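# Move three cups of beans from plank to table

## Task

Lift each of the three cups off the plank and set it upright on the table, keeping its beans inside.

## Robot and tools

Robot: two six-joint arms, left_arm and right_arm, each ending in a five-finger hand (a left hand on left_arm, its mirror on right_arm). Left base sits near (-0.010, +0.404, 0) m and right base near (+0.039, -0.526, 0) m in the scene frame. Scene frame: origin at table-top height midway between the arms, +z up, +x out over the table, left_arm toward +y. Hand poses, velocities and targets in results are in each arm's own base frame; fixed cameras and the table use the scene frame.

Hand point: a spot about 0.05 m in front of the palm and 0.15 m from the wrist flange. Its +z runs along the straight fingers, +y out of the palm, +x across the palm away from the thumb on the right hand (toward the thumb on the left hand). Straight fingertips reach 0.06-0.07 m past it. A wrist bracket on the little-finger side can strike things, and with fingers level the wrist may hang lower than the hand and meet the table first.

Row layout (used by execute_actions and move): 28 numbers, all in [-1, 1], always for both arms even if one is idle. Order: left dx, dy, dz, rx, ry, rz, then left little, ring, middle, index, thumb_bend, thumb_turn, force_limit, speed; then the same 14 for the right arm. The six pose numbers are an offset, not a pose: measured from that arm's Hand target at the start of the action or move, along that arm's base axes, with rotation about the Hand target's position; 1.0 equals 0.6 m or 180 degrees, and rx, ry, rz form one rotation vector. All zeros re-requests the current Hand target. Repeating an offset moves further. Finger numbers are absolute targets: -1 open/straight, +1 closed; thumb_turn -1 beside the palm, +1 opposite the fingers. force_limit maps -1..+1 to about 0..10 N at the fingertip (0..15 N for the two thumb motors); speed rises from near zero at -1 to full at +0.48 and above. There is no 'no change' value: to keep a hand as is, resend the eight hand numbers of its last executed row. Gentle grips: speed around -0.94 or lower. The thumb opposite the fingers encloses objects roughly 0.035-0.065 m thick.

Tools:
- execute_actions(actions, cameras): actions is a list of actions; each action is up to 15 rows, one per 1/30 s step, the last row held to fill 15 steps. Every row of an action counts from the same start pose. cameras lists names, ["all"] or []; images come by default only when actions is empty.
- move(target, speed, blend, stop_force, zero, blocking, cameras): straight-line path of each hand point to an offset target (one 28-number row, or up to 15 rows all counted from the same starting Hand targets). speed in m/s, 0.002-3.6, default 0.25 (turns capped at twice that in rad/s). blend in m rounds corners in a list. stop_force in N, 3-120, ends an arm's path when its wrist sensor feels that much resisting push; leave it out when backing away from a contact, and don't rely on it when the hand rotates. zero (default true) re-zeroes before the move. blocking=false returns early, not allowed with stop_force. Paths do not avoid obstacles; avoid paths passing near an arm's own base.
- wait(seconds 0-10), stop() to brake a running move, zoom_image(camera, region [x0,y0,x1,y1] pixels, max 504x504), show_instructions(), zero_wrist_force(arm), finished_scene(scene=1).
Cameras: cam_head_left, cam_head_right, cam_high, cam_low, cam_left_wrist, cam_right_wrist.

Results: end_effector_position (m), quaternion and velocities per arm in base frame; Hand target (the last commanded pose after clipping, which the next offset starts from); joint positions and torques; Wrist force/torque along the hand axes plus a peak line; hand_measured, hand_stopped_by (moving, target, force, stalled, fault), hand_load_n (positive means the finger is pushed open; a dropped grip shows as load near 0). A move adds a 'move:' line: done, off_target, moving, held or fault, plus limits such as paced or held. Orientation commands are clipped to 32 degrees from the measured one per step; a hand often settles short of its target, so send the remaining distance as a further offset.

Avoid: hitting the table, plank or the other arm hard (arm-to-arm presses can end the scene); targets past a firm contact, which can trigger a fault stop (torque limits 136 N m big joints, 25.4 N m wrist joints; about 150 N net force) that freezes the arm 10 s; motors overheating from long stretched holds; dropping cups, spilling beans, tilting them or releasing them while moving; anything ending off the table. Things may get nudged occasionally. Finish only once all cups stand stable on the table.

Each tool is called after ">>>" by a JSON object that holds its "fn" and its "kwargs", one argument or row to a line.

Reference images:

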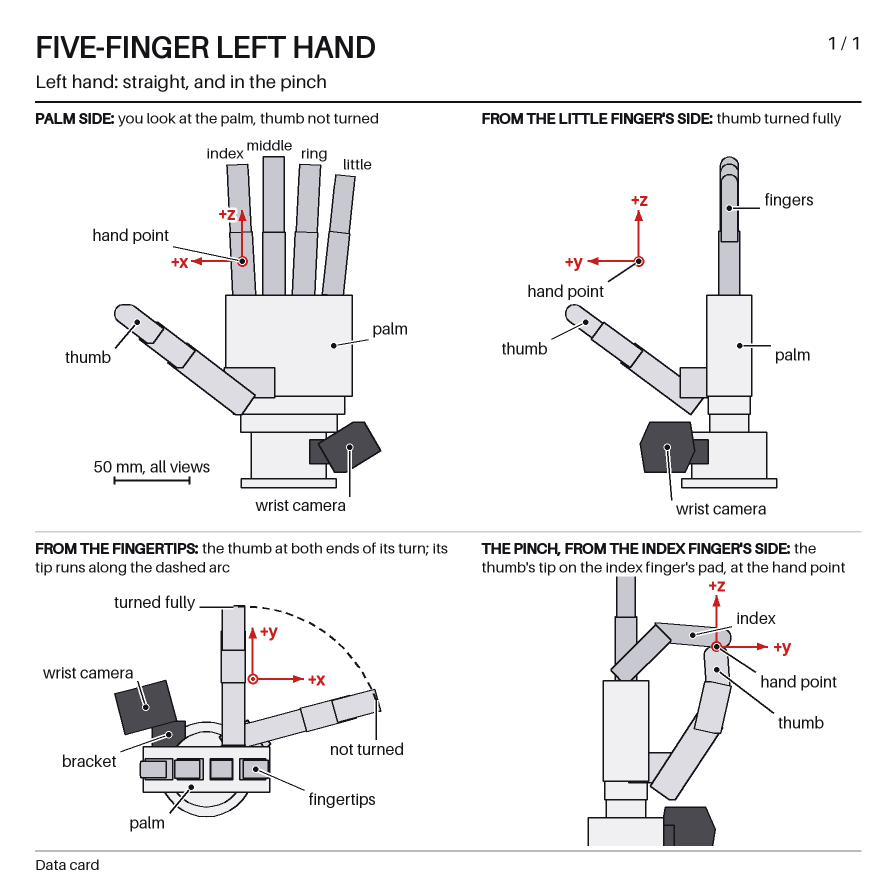

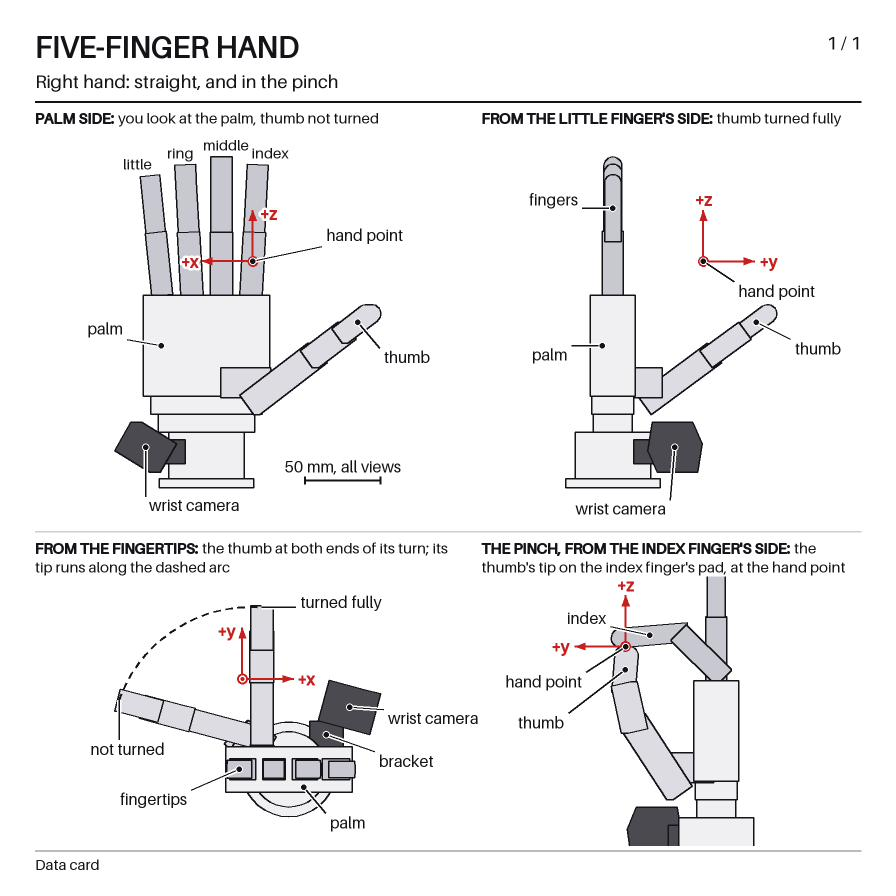

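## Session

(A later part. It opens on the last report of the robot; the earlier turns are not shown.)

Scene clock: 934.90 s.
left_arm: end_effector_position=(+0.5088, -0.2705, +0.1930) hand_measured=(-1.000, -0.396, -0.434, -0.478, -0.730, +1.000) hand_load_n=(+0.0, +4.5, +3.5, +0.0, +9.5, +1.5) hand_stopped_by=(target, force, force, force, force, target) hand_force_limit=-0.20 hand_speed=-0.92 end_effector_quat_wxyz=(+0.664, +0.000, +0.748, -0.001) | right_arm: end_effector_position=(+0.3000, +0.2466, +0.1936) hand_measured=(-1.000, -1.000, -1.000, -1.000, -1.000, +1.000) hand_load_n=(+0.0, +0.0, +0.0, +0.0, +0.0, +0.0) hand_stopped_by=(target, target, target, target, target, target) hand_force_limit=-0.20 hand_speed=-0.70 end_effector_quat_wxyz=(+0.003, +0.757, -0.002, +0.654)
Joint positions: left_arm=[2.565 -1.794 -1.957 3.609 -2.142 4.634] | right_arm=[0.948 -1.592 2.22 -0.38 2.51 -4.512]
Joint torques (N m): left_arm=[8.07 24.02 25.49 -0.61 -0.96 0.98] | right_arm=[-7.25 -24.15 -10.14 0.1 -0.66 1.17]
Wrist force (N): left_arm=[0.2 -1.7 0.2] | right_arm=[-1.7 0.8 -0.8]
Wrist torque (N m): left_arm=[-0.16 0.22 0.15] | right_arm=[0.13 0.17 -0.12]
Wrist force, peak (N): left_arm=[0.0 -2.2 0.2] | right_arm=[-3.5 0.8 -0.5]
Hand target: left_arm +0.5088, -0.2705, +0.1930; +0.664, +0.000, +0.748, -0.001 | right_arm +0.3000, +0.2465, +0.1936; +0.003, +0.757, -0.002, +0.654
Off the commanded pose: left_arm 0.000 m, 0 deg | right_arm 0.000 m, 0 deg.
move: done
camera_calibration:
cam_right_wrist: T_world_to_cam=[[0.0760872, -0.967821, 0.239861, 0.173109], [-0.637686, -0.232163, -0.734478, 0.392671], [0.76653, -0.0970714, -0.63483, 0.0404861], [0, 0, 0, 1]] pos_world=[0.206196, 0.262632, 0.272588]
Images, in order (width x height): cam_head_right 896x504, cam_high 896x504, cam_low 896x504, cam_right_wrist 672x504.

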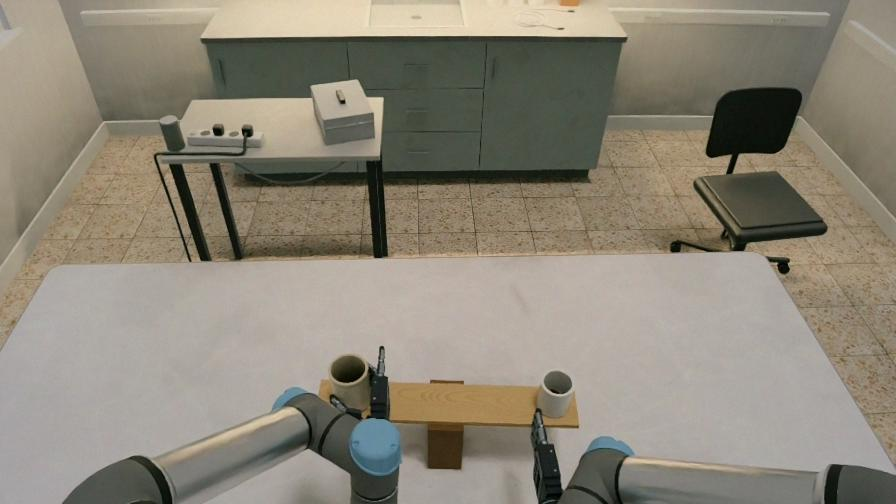

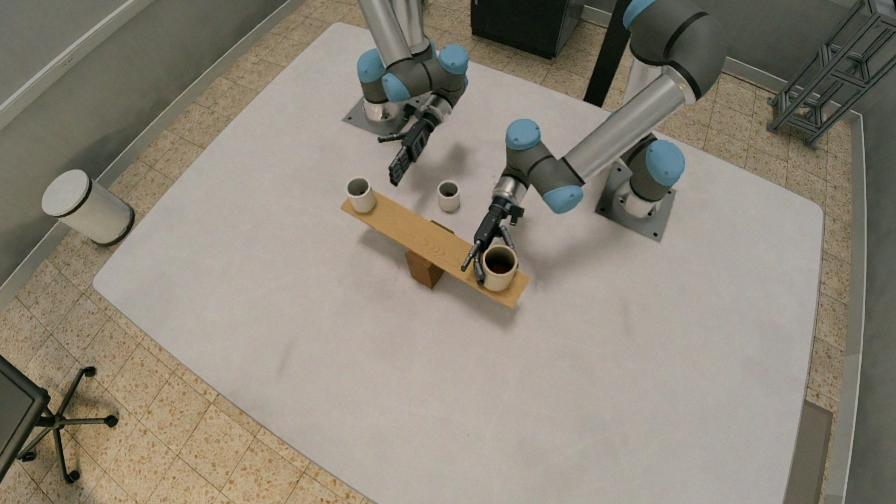

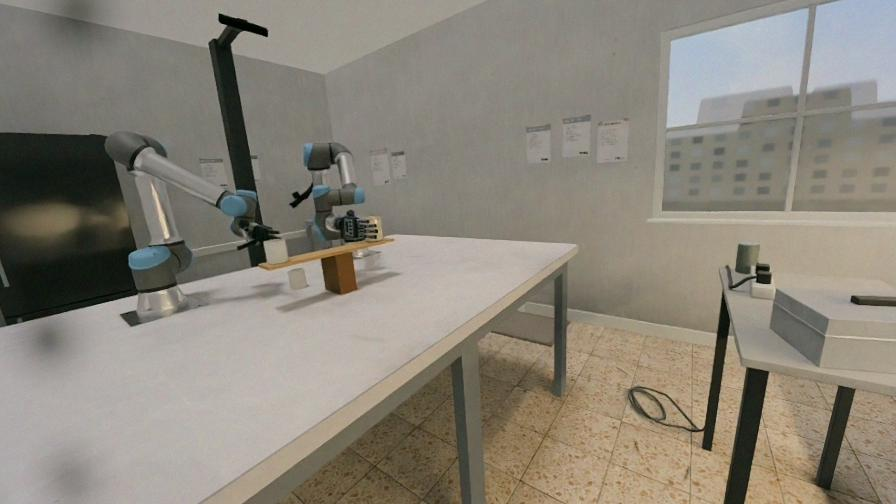

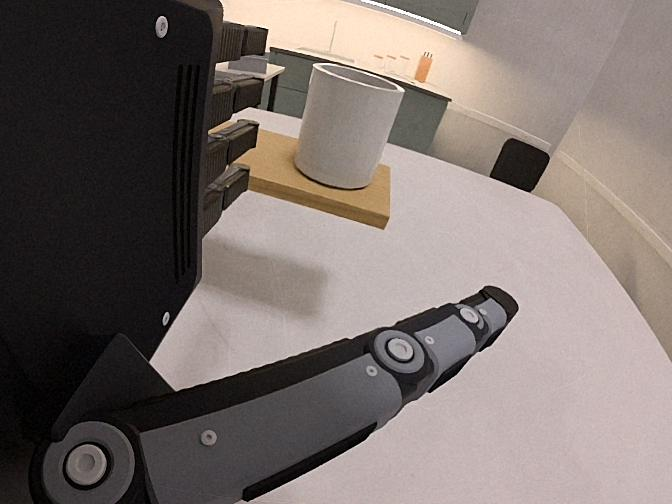

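>>> {"fn": "move", "kwargs": {
  "target": [0,0,0,0,0,0,-1,0.1,0.1,0.1,0.0,1,-0.2,-0.92,0.2417,-0.0003,0,0,0,0,-1,-1,-1,-1,-1,1,-0.2,-0.7],
  "speed": 0.1,
  "stop_force": 6,
  "cameras": ["cam_right_wrist","cam_low","cam_head_right","cam_high"]
}}

>>> {"fn": "zoom_image", "kwargs": {
  "camera": "cam_high",
  "region": [330, 100, 560, 320]
}}

Scene clock: 954.13 s.
left_arm: end_effector_position=(+0.5088, -0.2705, +0.1930) hand_measured=(-1.000, -0.396, -0.434, -0.478, -0.730, +1.000) hand_load_n=(+0.5, +4.5, +3.5, +0.5, +10.0, +1.5) hand_stopped_by=(target, force, force, force, force, target) hand_force_limit=-0.20 hand_speed=-0.92 end_effector_quat_wxyz=(+0.664, +0.000, +0.748, -0.001) | right_arm: end_effector_position=(+0.4450, +0.2464, +0.1936) hand_measured=(-1.000, -1.000, -1.000, -1.000, -1.000, +1.000) hand_load_n=(+0.0, +0.0, +0.0, +0.0, +0.0, +0.0) hand_stopped_by=(target, target, target, target, target, target) hand_force_limit=-0.20 hand_speed=-0.70 end_effector_quat_wxyz=(+0.003, +0.757, -0.002, +0.654)
Joint positions: left_arm=[2.565 -1.794 -1.957 3.609 -2.142 4.634] | right_arm=[0.62 -1.473 2.09 -0.439 2.189 -4.61]
Joint torques (N m): left_arm=[8.1 22.09 27.6 -0.46 -0.76 1.66] | right_arm=[-1.99 -29.86 -12.13 0.41 1.22 2.08]
Wrist force (N): left_arm=[0.4 -1.5 0.0] | right_arm=[-1.8 1.2 -1.0]
Wrist torque (N m): left_arm=[-0.11 0.18 0.16] | right_arm=[0.22 0.16 0.01]
Wrist force, peak (N): left_arm=[0.2 -2.3 0.3] | right_arm=[-2.0 1.0 -2.0]
Hand target: left_arm +0.5088, -0.2705, +0.1930; +0.664, +0.000, +0.748, -0.001 | right_arm +0.4450, +0.2463, +0.1936; +0.003, +0.757, -0.002, +0.654
Off the commanded pose: left_arm 0.000 m, 0 deg | right_arm 0.000 m, 0 deg.
move: done
camera_calibration:
cam_right_wrist: T_world_to_cam=[[0.0762231, -0.967808, 0.23987, 0.161828], [-0.637661, -0.232258, -0.734469, 0.485103], [0.766537, -0.0969722, -0.634837, -0.0707068], [0, 0, 0, 1]] pos_world=[0.351196, 0.262431, 0.272588]
Images, in order (width x height): cam_head_right 896x504, cam_high 896x504, cam_low 896x504, cam_right_wrist 672x504.

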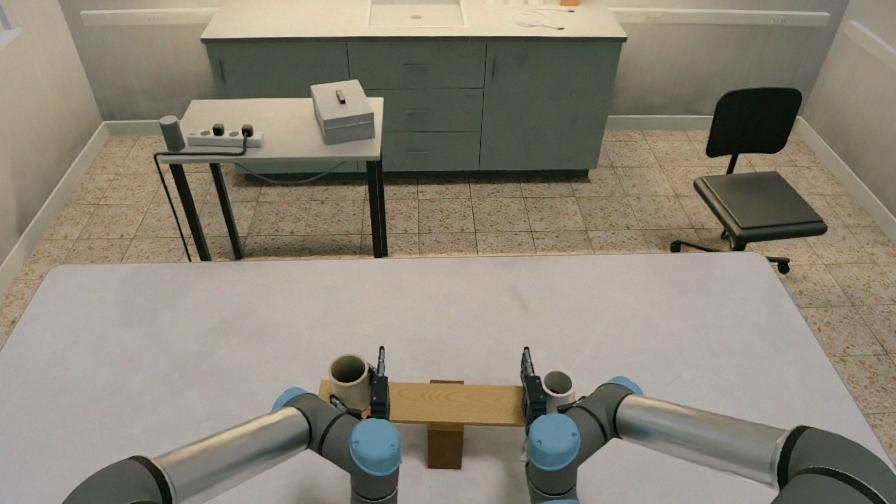

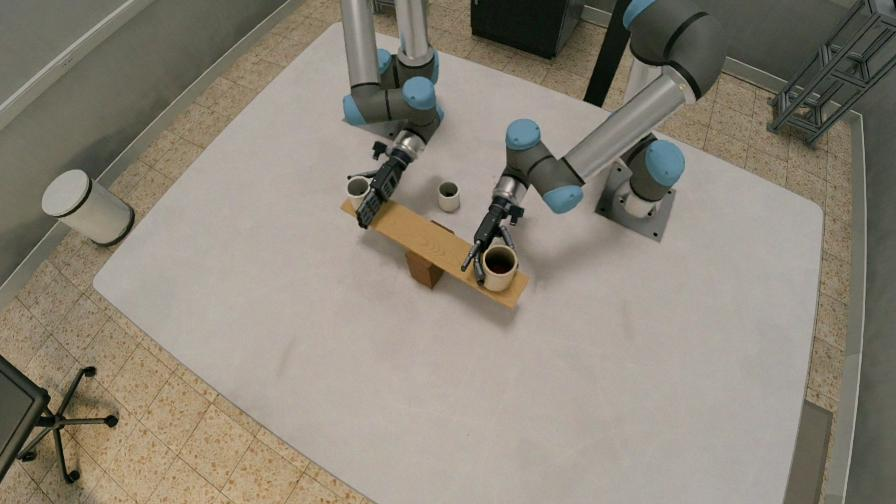

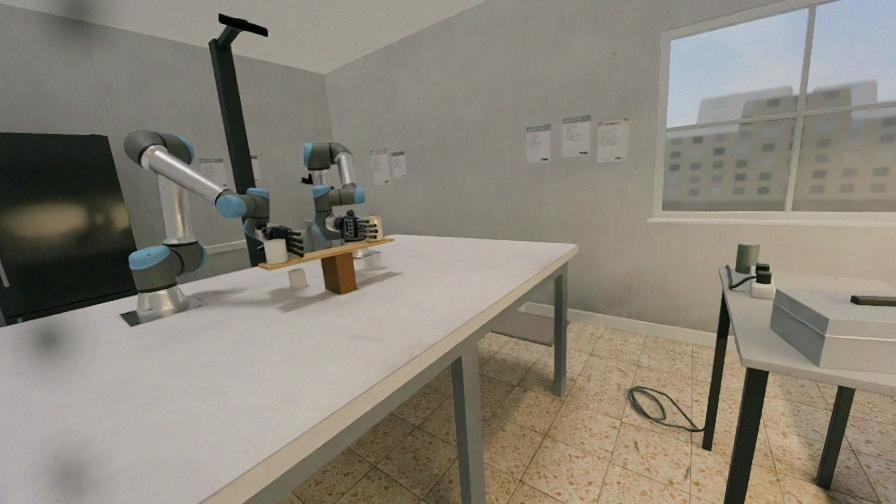

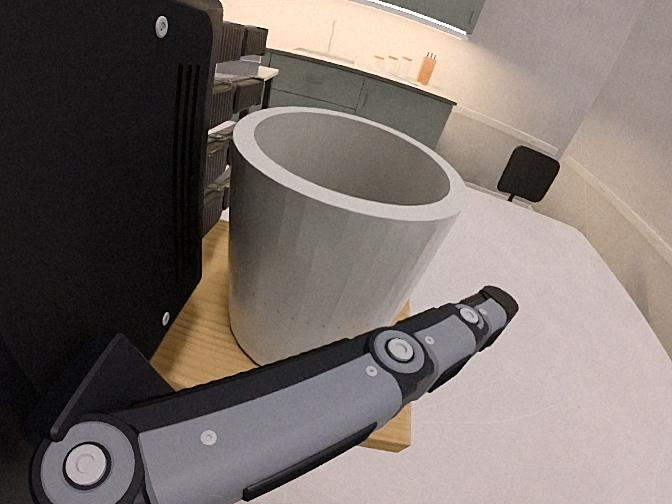

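Scaled by 2.191 from the camera's 896x504 image, which has a finer 1280x720 frame.

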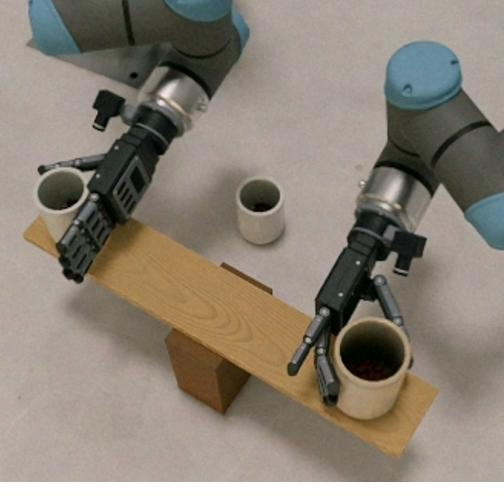

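>>> {"fn": "execute_actions", "kwargs": {
  "actions": [
    [[0,0,0,0,0,0,-1,0.1,0.1,0.1,0.0,1,-0.2,-0.92,0,0,0,0,0,0,-1,0.1,0.1,0.1,0.0,1,-0.2,-0.92]]
  ],
  "cameras": []
}}

>>> {"fn": "wait", "kwargs": {
  "seconds": 1.5,
  "cameras": ["cam_right_wrist","cam_low"]
}}

Scene clock: 963.10 s.
left_arm: end_effector_position=(+0.5088, -0.2705, +0.1930) hand_measured=(-1.000, -0.396, -0.434, -0.478, -0.730, +1.000) hand_load_n=(+0.0, +4.5, +3.5, +0.0, +10.0, +1.5) hand_stopped_by=(target, force, force, force, force, target) hand_force_limit=-0.20 hand_speed=-0.92 end_effector_quat_wxyz=(+0.664, +0.000, +0.748, -0.001) | right_arm: end_effector_position=(+0.4450, +0.2463, +0.1936) hand_measured=(-1.000, -0.238, -0.238, -0.306, -0.628, +1.000) hand_load_n=(+0.0, +0.0, +6.0, +3.0, +8.0, +1.0) hand_stopped_by=(target, moving, force, force, force, target) hand_force_limit=-0.20 hand_speed=-0.92 end_effector_quat_wxyz=(+0.003, +0.757, -0.002, +0.654)
Joint positions: left_arm=[2.565 -1.794 -1.957 3.609 -2.142 4.634] | right_arm=[0.62 -1.473 2.09 -0.439 2.189 -4.61]
Joint torques (N m): left_arm=[8.49 19.71 28.98 -0.59 -0.39 2.35] | right_arm=[-6.93 -29.45 -12.48 -0.01 -2.21 1.92]
Wrist force (N): left_arm=[0.5 -1.5 0.1] | right_arm=[-1.9 0.7 -0.5]
Wrist torque (N m): left_arm=[-0.19 0.26 0.14] | right_arm=[0.20 0.21 0.06]
Wrist force, peak (N): left_arm=[0.4 -2.3 -0.4] | right_arm=[-1.6 2.2 -1.6]
Hand target: left_arm +0.5088, -0.2705, +0.1930; +0.664, +0.000, +0.748, -0.001 | right_arm +0.4450, +0.2463, +0.1936; +0.003, +0.757, -0.002, +0.654
Off the commanded pose: left_arm 0.000 m, 0 deg | right_arm 0.000 m, 0 deg.
not at rest: the robot was still moving 3 seconds after this call's last action.
Step readings (end_effector_position of left_arm | right_arm):
0: (+0.5088, -0.2705, +0.1930) | (+0.4450, +0.2463, +0.1936)
1: (+0.5088, -0.2705, +0.1930) | (+0.4450, +0.2463, +0.1936)
2: (+0.5088, -0.2705, +0.1930) | (+0.4450, +0.2463, +0.1936)
4: (+0.5088, -0.2705, +0.1930) | (+0.4450, +0.2463, +0.1936)
8: (+0.5088, -0.2705, +0.1930) | (+0.4450, +0.2463, +0.1936)
15: (+0.5088, -0.2705, +0.1930) | (+0.4450, +0.2463, +0.1936)
No camera images: "cameras" was empty.

Scene clock: 964.60 s.
left_arm: end_effector_position=(+0.5088, -0.2705, +0.1930) hand_measured=(-1.000, -0.396, -0.434, -0.478, -0.730, +1.000) hand_load_n=(+0.5, +4.5, +3.5, +0.0, +10.0, +2.0) hand_stopped_by=(target, force, force, force, force, target) hand_force_limit=-0.20 hand_speed=-0.92 end_effector_quat_wxyz=(+0.664, +0.000, +0.748, -0.001) | right_arm: end_effector_position=(+0.4450, +0.2463, +0.1936) hand_measured=(-1.000, -0.164, -0.238, -0.306, -0.628, +1.000) hand_load_n=(+0.0, +5.5, +2.5, +2.0, +10.0, +3.5) hand_stopped_by=(target, force, force, force, force, target) hand_force_limit=-0.20 hand_speed=-0.92 end_effector_quat_wxyz=(+0.003, +0.757, -0.002, +0.654)
Joint positions: left_arm=[2.565 -1.794 -1.957 3.609 -2.142 4.634] | right_arm=[0.62 -1.473 2.09 -0.439 2.189 -4.61]
Joint torques (N m): left_arm=[7.15 20.64 28.93 -0.68 -0.64 2.39] | right_arm=[-7.14 -28.54 -13.38 -0.09 -2.18 1.26]
Wrist force (N): left_arm=[1.3 -1.3 -0.1] | right_arm=[-2.3 0.8 -0.8]
Wrist torque (N m): left_arm=[-0.17 0.17 0.17] | right_arm=[0.20 0.20 0.05]
Wrist force, peak (N): left_arm=[1.3 -1.3 -0.1] | right_arm=[-2.4 0.9 -0.9]
Hand target: left_arm +0.5088, -0.2705, +0.1930; +0.664, +0.000, +0.748, -0.001 | right_arm +0.4450, +0.2463, +0.1936; +0.003, +0.757, -0.002, +0.654
Off the commanded pose: left_arm 0.000 m, 0 deg | right_arm 0.000 m, 0 deg.
wait: 1.50 s; at rest by 0.47 s
camera_calibration:
cam_right_wrist: T_world_to_cam=[[0.0762231, -0.967808, 0.23987, 0.161828], [-0.637661, -0.232258, -0.734469, 0.485103], [0.766537, -0.0969722, -0.634837, -0.0707068], [0, 0, 0, 1]] pos_world=[0.351196, 0.262431, 0.272588]
Images, in order (width x height): cam_low 896x504, cam_right_wrist 672x504.

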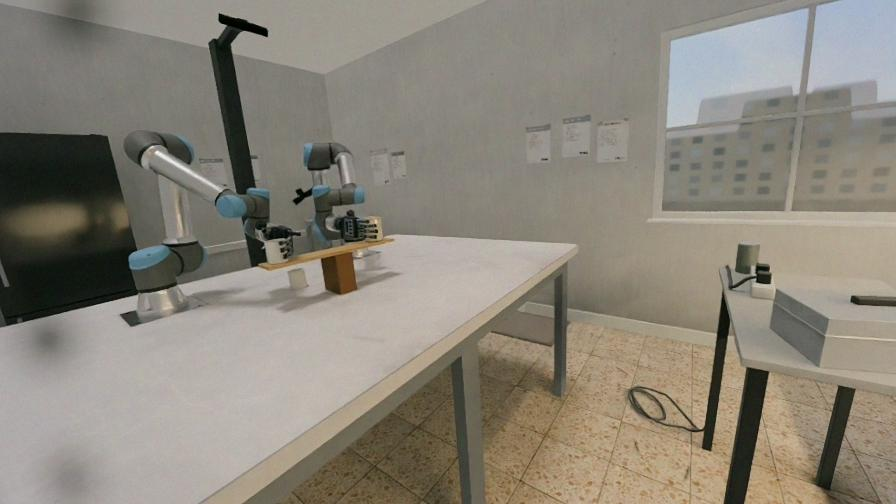

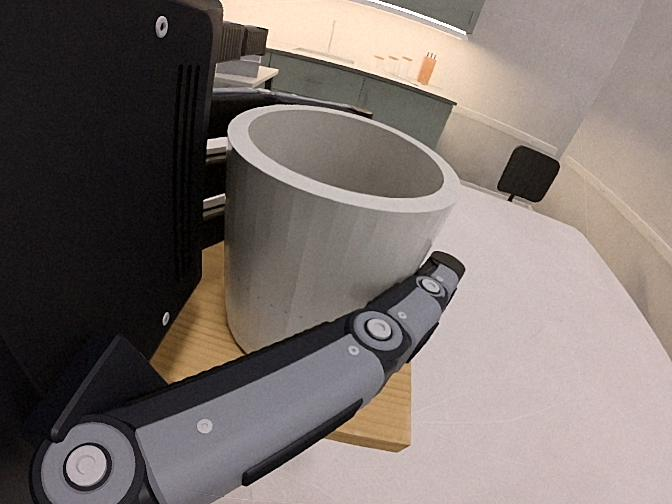

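>>> {"fn": "move", "kwargs": {
  "target": [0,0,0.0417,0,0,0,-1,0.1,0.1,0.1,0.0,1,-0.2,-0.92,0,0,0.0417,0,0,0,-1,0.1,0.1,0.1,0.0,1,-0.2,-0.92],
  "speed": 0.04,
  "cameras": ["cam_left_wrist","cam_right_wrist","cam_low","cam_high"]
}}

>>> {"fn": "zoom_image", "kwargs": {
  "camera": "cam_low",
  "region": [240, 190, 420, 310]
}}

Scene clock: 980.57 s.
left_arm: end_effector_position=(+0.5089, -0.2705, +0.2182) hand_measured=(-1.000, -0.396, -0.434, -0.478, -0.730, +1.000) hand_load_n=(+0.0, +3.0, +4.0, +1.0, +9.5, +5.5) hand_stopped_by=(target, force, force, force, force, target) hand_force_limit=-0.20 hand_speed=-0.92 end_effector_quat_wxyz=(+0.664, +0.000, +0.748, -0.001) | right_arm: end_effector_position=(+0.4450, +0.2464, +0.2188) hand_measured=(-1.000, -0.164, -0.238, -0.306, -0.628, +1.000) hand_load_n=(+0.0, +5.0, +2.5, +2.0, +10.0, +3.5) hand_stopped_by=(target, force, force, force, force, target) hand_force_limit=-0.20 hand_speed=-0.92 end_effector_quat_wxyz=(+0.003, +0.757, -0.002, +0.654)
Joint positions: left_arm=[2.565 -1.76 -1.925 3.542 -2.142 4.634] | right_arm=[0.62 -1.51 2.055 -0.366 2.189 -4.61]
Joint torques (N m): left_arm=[7.98 18.83 12.67 3.45 -0.4 1.43] | right_arm=[-6.57 -11.7 -13.29 -2.47 -2.18 -0.39]
Wrist force (N): left_arm=[3.7 -0.9 0.5] | right_arm=[-3.7 1.3 -0.4]
Wrist torque (N m): left_arm=[-0.10 0.19 0.10] | right_arm=[0.22 0.17 -0.01]
Wrist force, peak (N): left_arm=[4.5 -0.8 0.5] | right_arm=[-4.4 1.0 -0.6]
Hand target: left_arm +0.5088, -0.2705, +0.2180; +0.664, +0.000, +0.748, -0.001 | right_arm +0.4450, +0.2463, +0.2186; +0.003, +0.757, -0.002, +0.654
Off the commanded pose: left_arm 0.000 m, 0 deg | right_arm 0.000 m, 0 deg.
move: done
camera_calibration:
cam_left_wrist: T_world_to_cam=[[-0.0147997, -0.962425, -0.271145, -0.189158], [-0.631525, 0.219239, -0.743714, 0.534042], [0.775215, 0.160228, -0.61104, -0.105421], [0, 0, 0, 1]] pos_world=[0.416185, -0.282242, 0.281469]
cam_right_wrist: T_world_to_cam=[[0.0761646, -0.967806, 0.239899, 0.155795], [-0.637452, -0.23227, -0.734647, 0.503592], [0.766717, -0.0969696, -0.63462, -0.0548373], [0, 0, 0, 1]] pos_world=[0.351194, 0.262431, 0.297787]
Images, in order (width x height): cam_high 896x504, cam_low 896x504, cam_left_wrist 672x504, cam_right_wrist 672x504.

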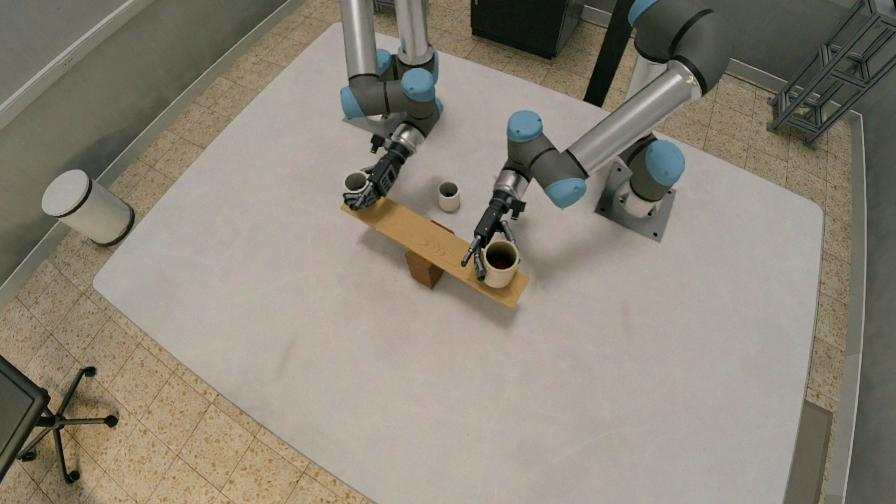

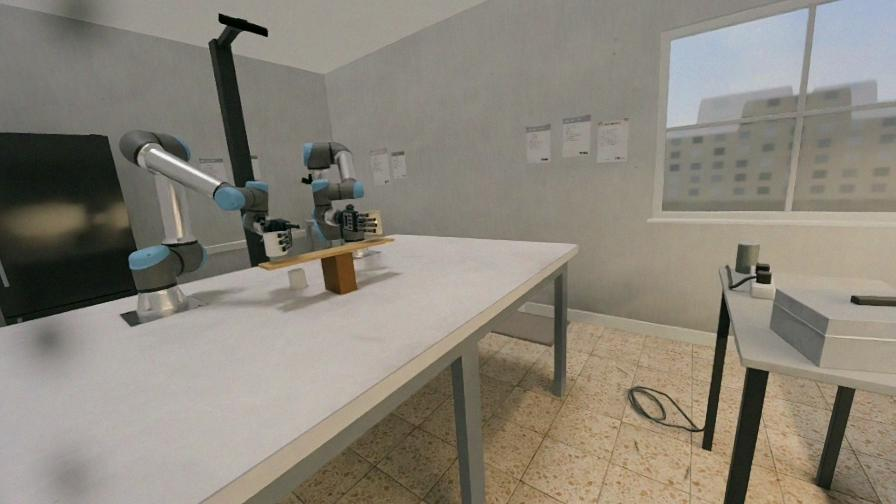

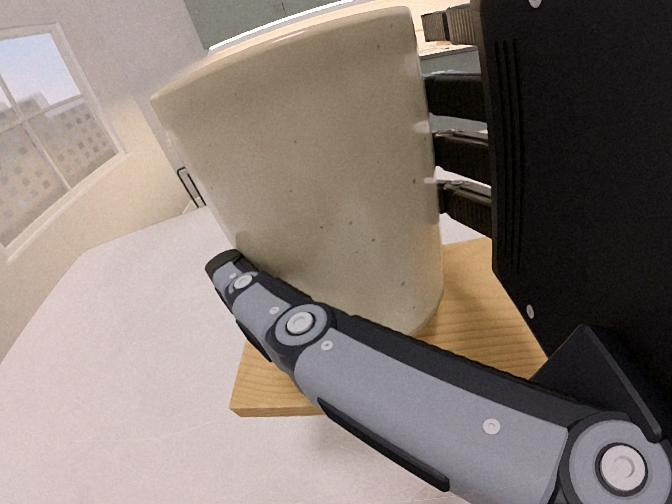

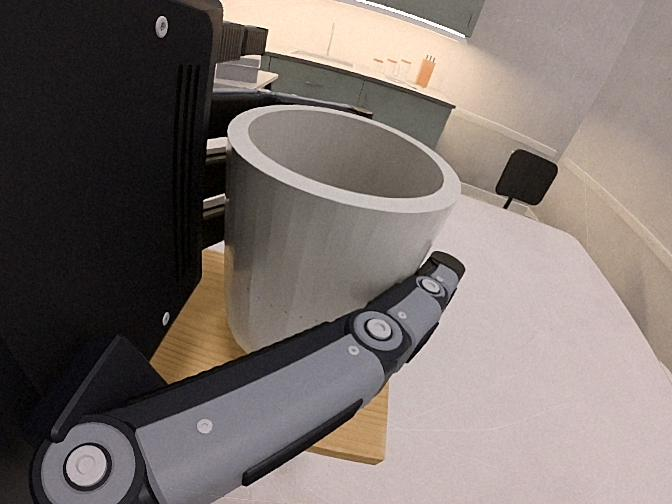

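Scaled by 2.800 from the camera's 896x504 image, which has a finer 1280x720 frame.

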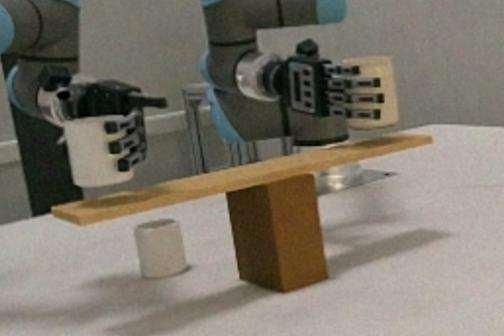

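>>> {"fn": "move", "kwargs": {
  "target": [
    [0,0,0.03,0,0,0,-1,0.1,0.1,0.1,0.0,1,-0.2,-0.92,0,0,0.03,0,0,0,-1,0.1,0.1,0.1,0.0,1,-0.2,-0.92],
    [-0.298,0.0092,0.03,0,0,0,-1,0.1,0.1,0.1,0.0,1,-0.2,-0.92,-0.2908,-0.0007,0.03,0,0,0,-1,0.1,0.1,0.1,0.0,1,-0.2,-0.92],
    [-0.298,0.0092,-0.255,0,0,0,-1,0.1,0.1,0.1,0.0,1,-0.2,-0.92,-0.2908,-0.0007,-0.2643,0,0,0,-1,0.1,0.1,0.1,0.0,1,-0.2,-0.92]
  ],
  "speed": 0.2,
  "blend": [0.01,0.04,0],
  "cameras": ["cam_left_wrist","cam_right_wrist","cam_high","cam_low","cam_head_right"]
}}

>>> {"fn": "zoom_image", "kwargs": {
  "camera": "cam_low",
  "region": [200, 190, 420, 310]
}}

>>> {"fn": "zoom_image", "kwargs": {
  "camera": "cam_high",
  "region": [330, 60, 590, 320]
}}

Scene clock: 1017.03 s.
left_arm: end_effector_position=(+0.3300, -0.2649, +0.0650) hand_measured=(-1.000, -0.396, -0.434, -0.478, -0.730, +1.000) hand_load_n=(+0.0, +3.5, +3.5, +0.5, +9.5, +5.5) hand_stopped_by=(target, force, force, force, force, target) hand_force_limit=-0.20 hand_speed=-0.92 end_effector_quat_wxyz=(+0.663, +0.000, +0.748, +0.000) | right_arm: end_effector_position=(+0.2705, +0.2459, +0.0601) hand_measured=(-1.000, -0.164, -0.238, -0.306, -0.628, +1.000) hand_load_n=(+0.0, +5.5, +3.0, +2.0, +9.5, +3.5) hand_stopped_by=(target, force, force, force, force, target) hand_force_limit=-0.20 hand_speed=-0.92 end_effector_quat_wxyz=(+0.003, +0.757, -0.001, +0.654)
Joint positions: left_arm=[2.235 -1.895 -2.306 4.008 -2.467 4.56] | right_arm=[1.034 -1.277 2.362 -0.802 2.593 -4.472]
Joint torques (N m): left_arm=[12.16 16.44 23.46 2.3 -2.01 -1.63] | right_arm=[-5.44 -13.16 -16.93 -1.04 2.88 2.18]
Wrist force (N): left_arm=[3.4 -1.1 0.3] | right_arm=[-4.0 1.1 -0.5]
Wrist torque (N m): left_arm=[-0.14 0.23 0.07] | right_arm=[0.15 0.23 0.02]
Wrist force, peak (N): left_arm=[6.1 -1.4 0.5] | right_arm=[-6.0 1.2 -0.2]
Hand target: left_arm +0.3300, -0.2650, +0.0650; +0.664, +0.000, +0.748, -0.001 | right_arm +0.2705, +0.2459, +0.0601; +0.003, +0.757, -0.002, +0.654
Off the commanded pose: left_arm 0.000 m, 0 deg | right_arm 0.000 m, 0 deg.
move: done; blend cut to 0.009 m at target 1
camera_calibration:
cam_left_wrist: T_world_to_cam=[[-0.0150041, -0.962296, -0.271591, -0.227812], [-0.63181, 0.219649, -0.743351, 0.306031], [0.774978, 0.16044, -0.611284, -0.0610951], [0, 0, 0, 1]] pos_world=[0.237283, -0.276639, 0.128271]
cam_right_wrist: T_world_to_cam=[[0.0762835, -0.96775, 0.240086, 0.20671], [-0.637663, -0.23246, -0.734403, 0.275731], [0.766529, -0.0970708, -0.634831, -0.0217093], [0, 0, 0, 1]] pos_world=[0.176696, 0.262032, 0.139088]
Images, in order (width x height): cam_head_right 896x504, cam_high 896x504, cam_low 896x504, cam_left_wrist 672x504, cam_right_wrist 672x504.

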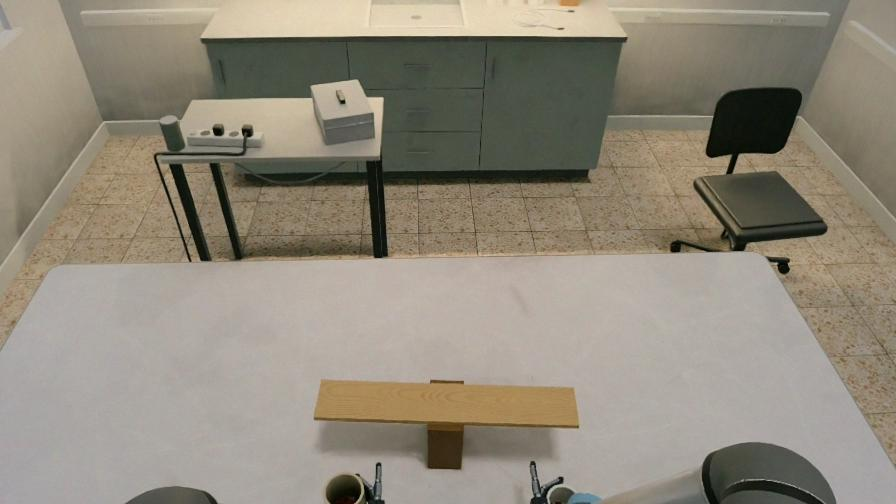

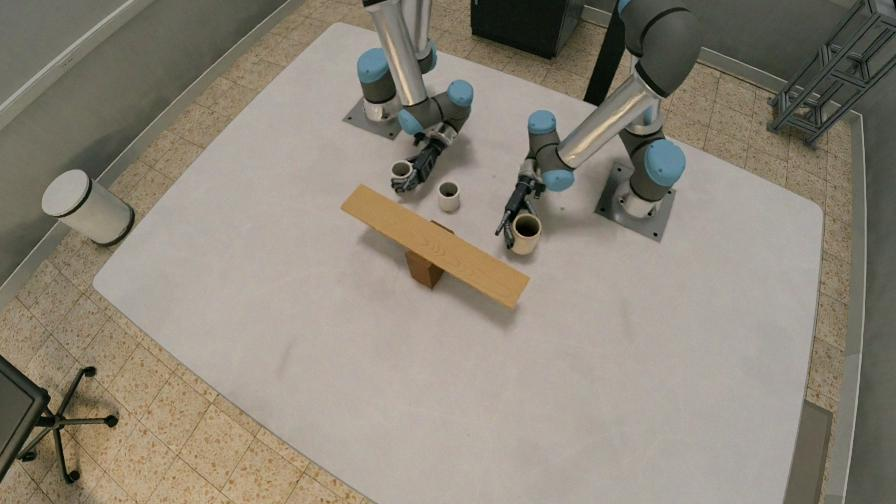

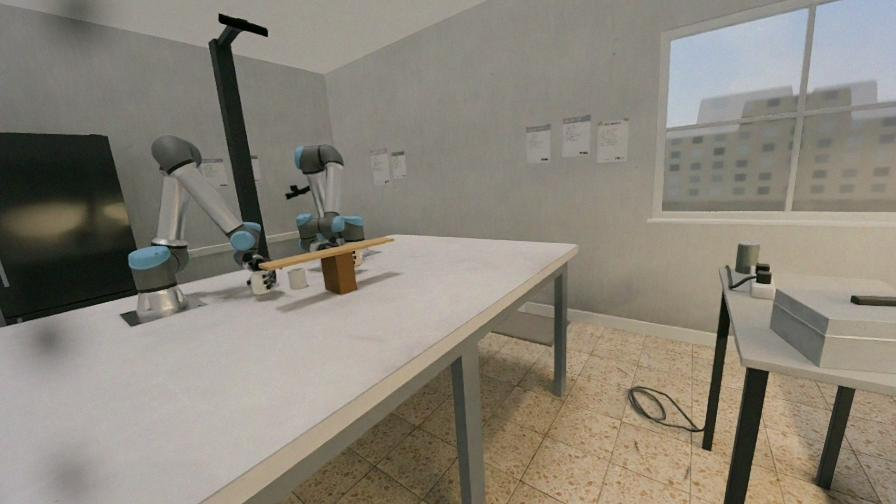

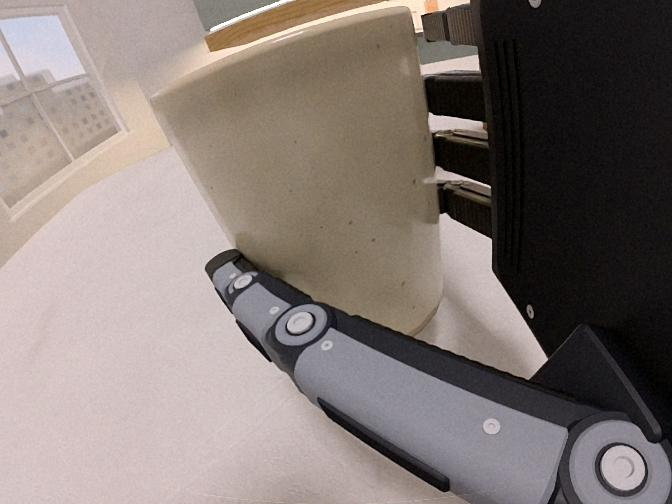

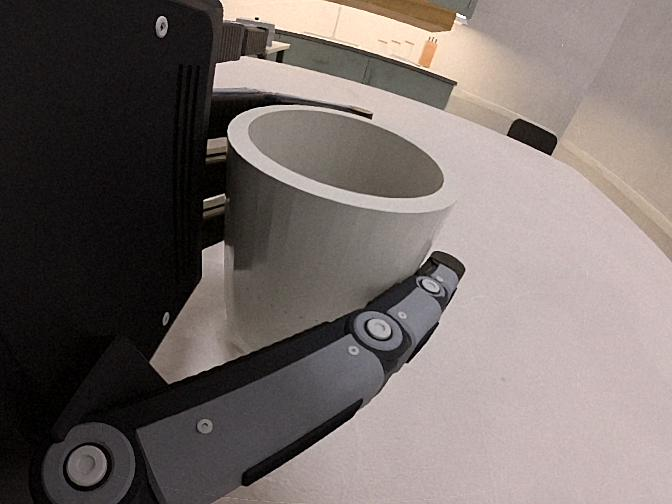

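Scaled by 2.291 from the camera's 896x504 image, which has a finer 1280x720 frame.

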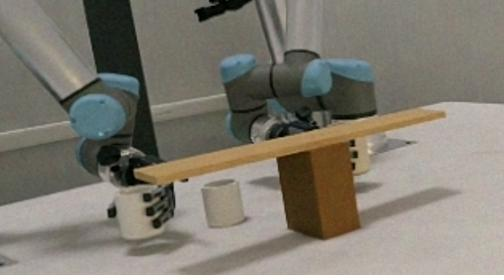

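Scaled by 1.938 from the camera's 896x504 image, which has a finer 1280x720 frame.

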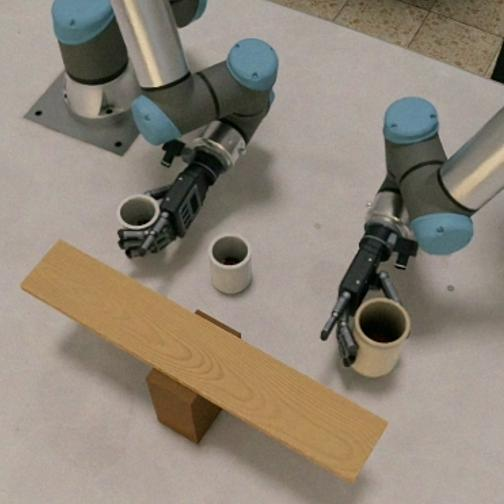

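>>> {"fn": "move", "kwargs": {
  "target": [0,0,-0.0667,0,0,0,-1,0.1,0.1,0.1,0.0,1,-0.2,-0.92,0,0,-0.0583,0,0,0,-1,0.1,0.1,0.1,0.0,1,-0.2,-0.92],
  "speed": 0.015,
  "stop_force": 3,
  "cameras": ["cam_left_wrist","cam_right_wrist","cam_low"]
}}

>>> {"fn": "zoom_image", "kwargs": {
  "camera": "cam_low",
  "region": [230, 230, 410, 320]
}}

Scene clock: 1030.10 s.
left_arm: end_effector_position=(+0.3300, -0.2650, +0.0310) hand_measured=(-1.000, -0.396, -0.434, -0.478, -0.730, +1.000) hand_load_n=(+0.0, +3.5, +3.5, +0.0, +9.5, +2.0) hand_stopped_by=(target, force, force, force, force, target) hand_force_limit=-0.20 hand_speed=-0.92 end_effector_quat_wxyz=(+0.664, +0.000, +0.748, -0.001) | right_arm: end_effector_position=(+0.2705, +0.2459, +0.0308) hand_measured=(-1.000, -0.164, -0.238, -0.306, -0.628, +1.000) hand_load_n=(+0.0, +4.5, +3.0, +2.5, +10.0, +3.0) hand_stopped_by=(target, force, force, force, force, target) hand_force_limit=-0.20 hand_speed=-0.92 end_effector_quat_wxyz=(+0.003, +0.757, -0.002, +0.654)
Joint positions: left_arm=[2.235 -1.992 -2.318 4.117 -2.468 4.56] | right_arm=[1.035 -1.187 2.373 -0.903 2.593 -4.472]
Joint torques (N m): left_arm=[-7.95 37.53 21.52 2.63 -1.18 -0.38] | right_arm=[4.86 -32.88 -14.9 -1.03 -2.14 -0.38]
Wrist force (N): left_arm=[1.3 -0.6 0.1] | right_arm=[-3.8 1.0 -0.5]
Wrist torque (N m): left_arm=[-0.16 0.31 0.13] | right_arm=[0.13 0.19 -0.01]
Wrist force, peak (N): left_arm=[-6.1 -2.0 -0.4] | right_arm=[6.7 3.8 -2.1]
Hand target: left_arm +0.3300, -0.2650, +0.0310; +0.664, +0.000, +0.748, -0.001 (not the last commanded pose) | right_arm +0.2705, +0.2459, +0.0308; +0.003, +0.757, -0.002, +0.654 (not the last commanded pose)
Off the commanded pose: left_arm 0.006 m, 0 deg | right_arm 0.006 m, 0 deg.
move: contact (left_arm, right_arm)
camera_calibration:
cam_left_wrist: T_world_to_cam=[[-0.0149755, -0.962399, -0.271225, -0.237239], [-0.631792, 0.219352, -0.743454, 0.280692], [0.774994, 0.160224, -0.611321, -0.0820614], [0, 0, 0, 1]] pos_world=[0.237383, -0.276741, 0.0941703]
cam_right_wrist: T_world_to_cam=[[0.0762183, -0.96781, 0.239864, 0.213819], [-0.637661, -0.232251, -0.734471, 0.254092], [0.766537, -0.0969722, -0.634837, -0.0403998], [0, 0, 0, 1]] pos_world=[0.176696, 0.262031, 0.109688]
Images, in order (width x height): cam_low 896x504, cam_left_wrist 672x504, cam_right_wrist 672x504.

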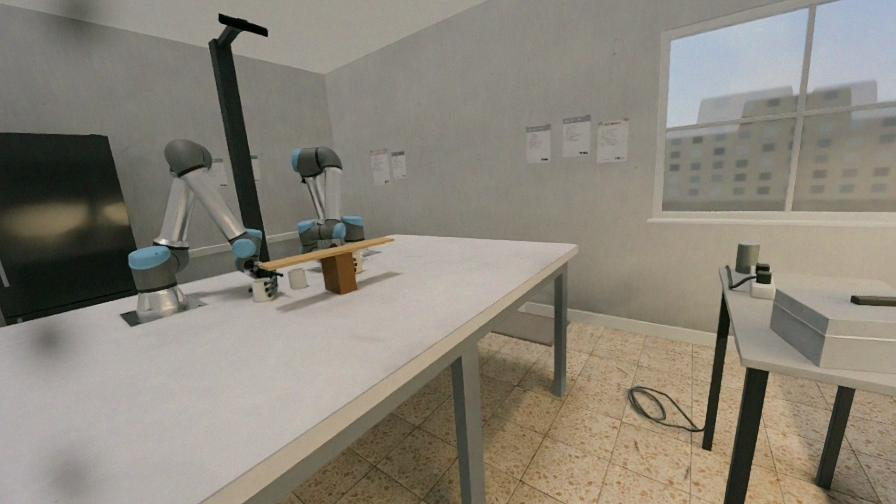

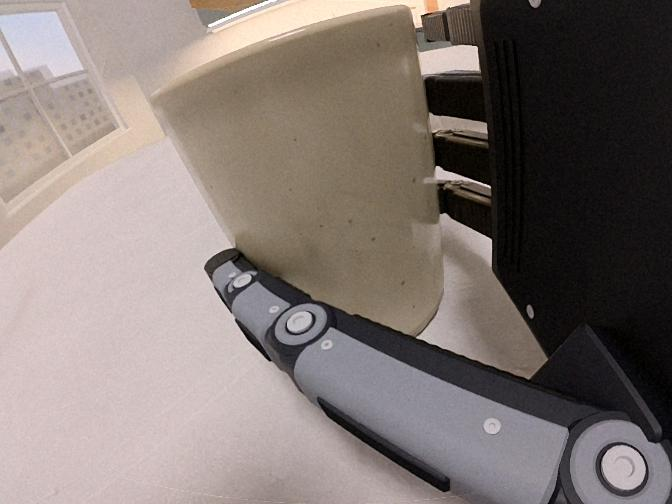

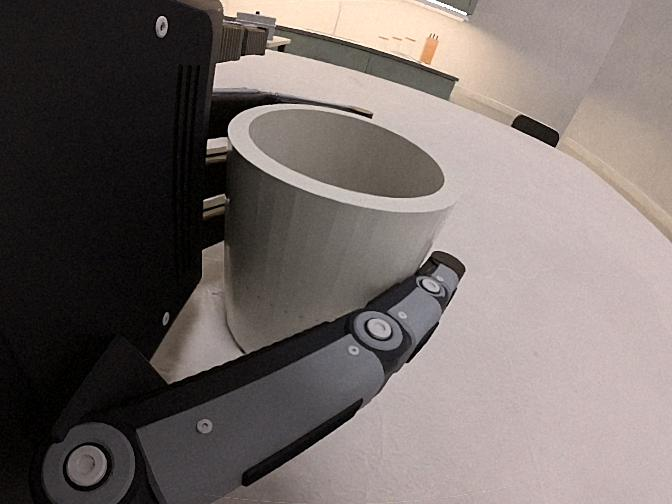

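Scaled by 2.800 from the camera's 896x504 image, which has a finer 1280x720 frame.

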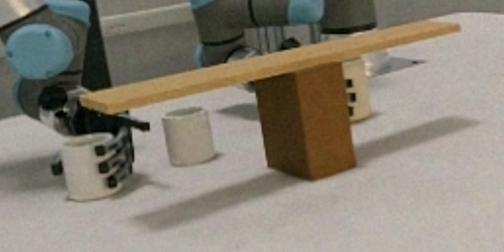

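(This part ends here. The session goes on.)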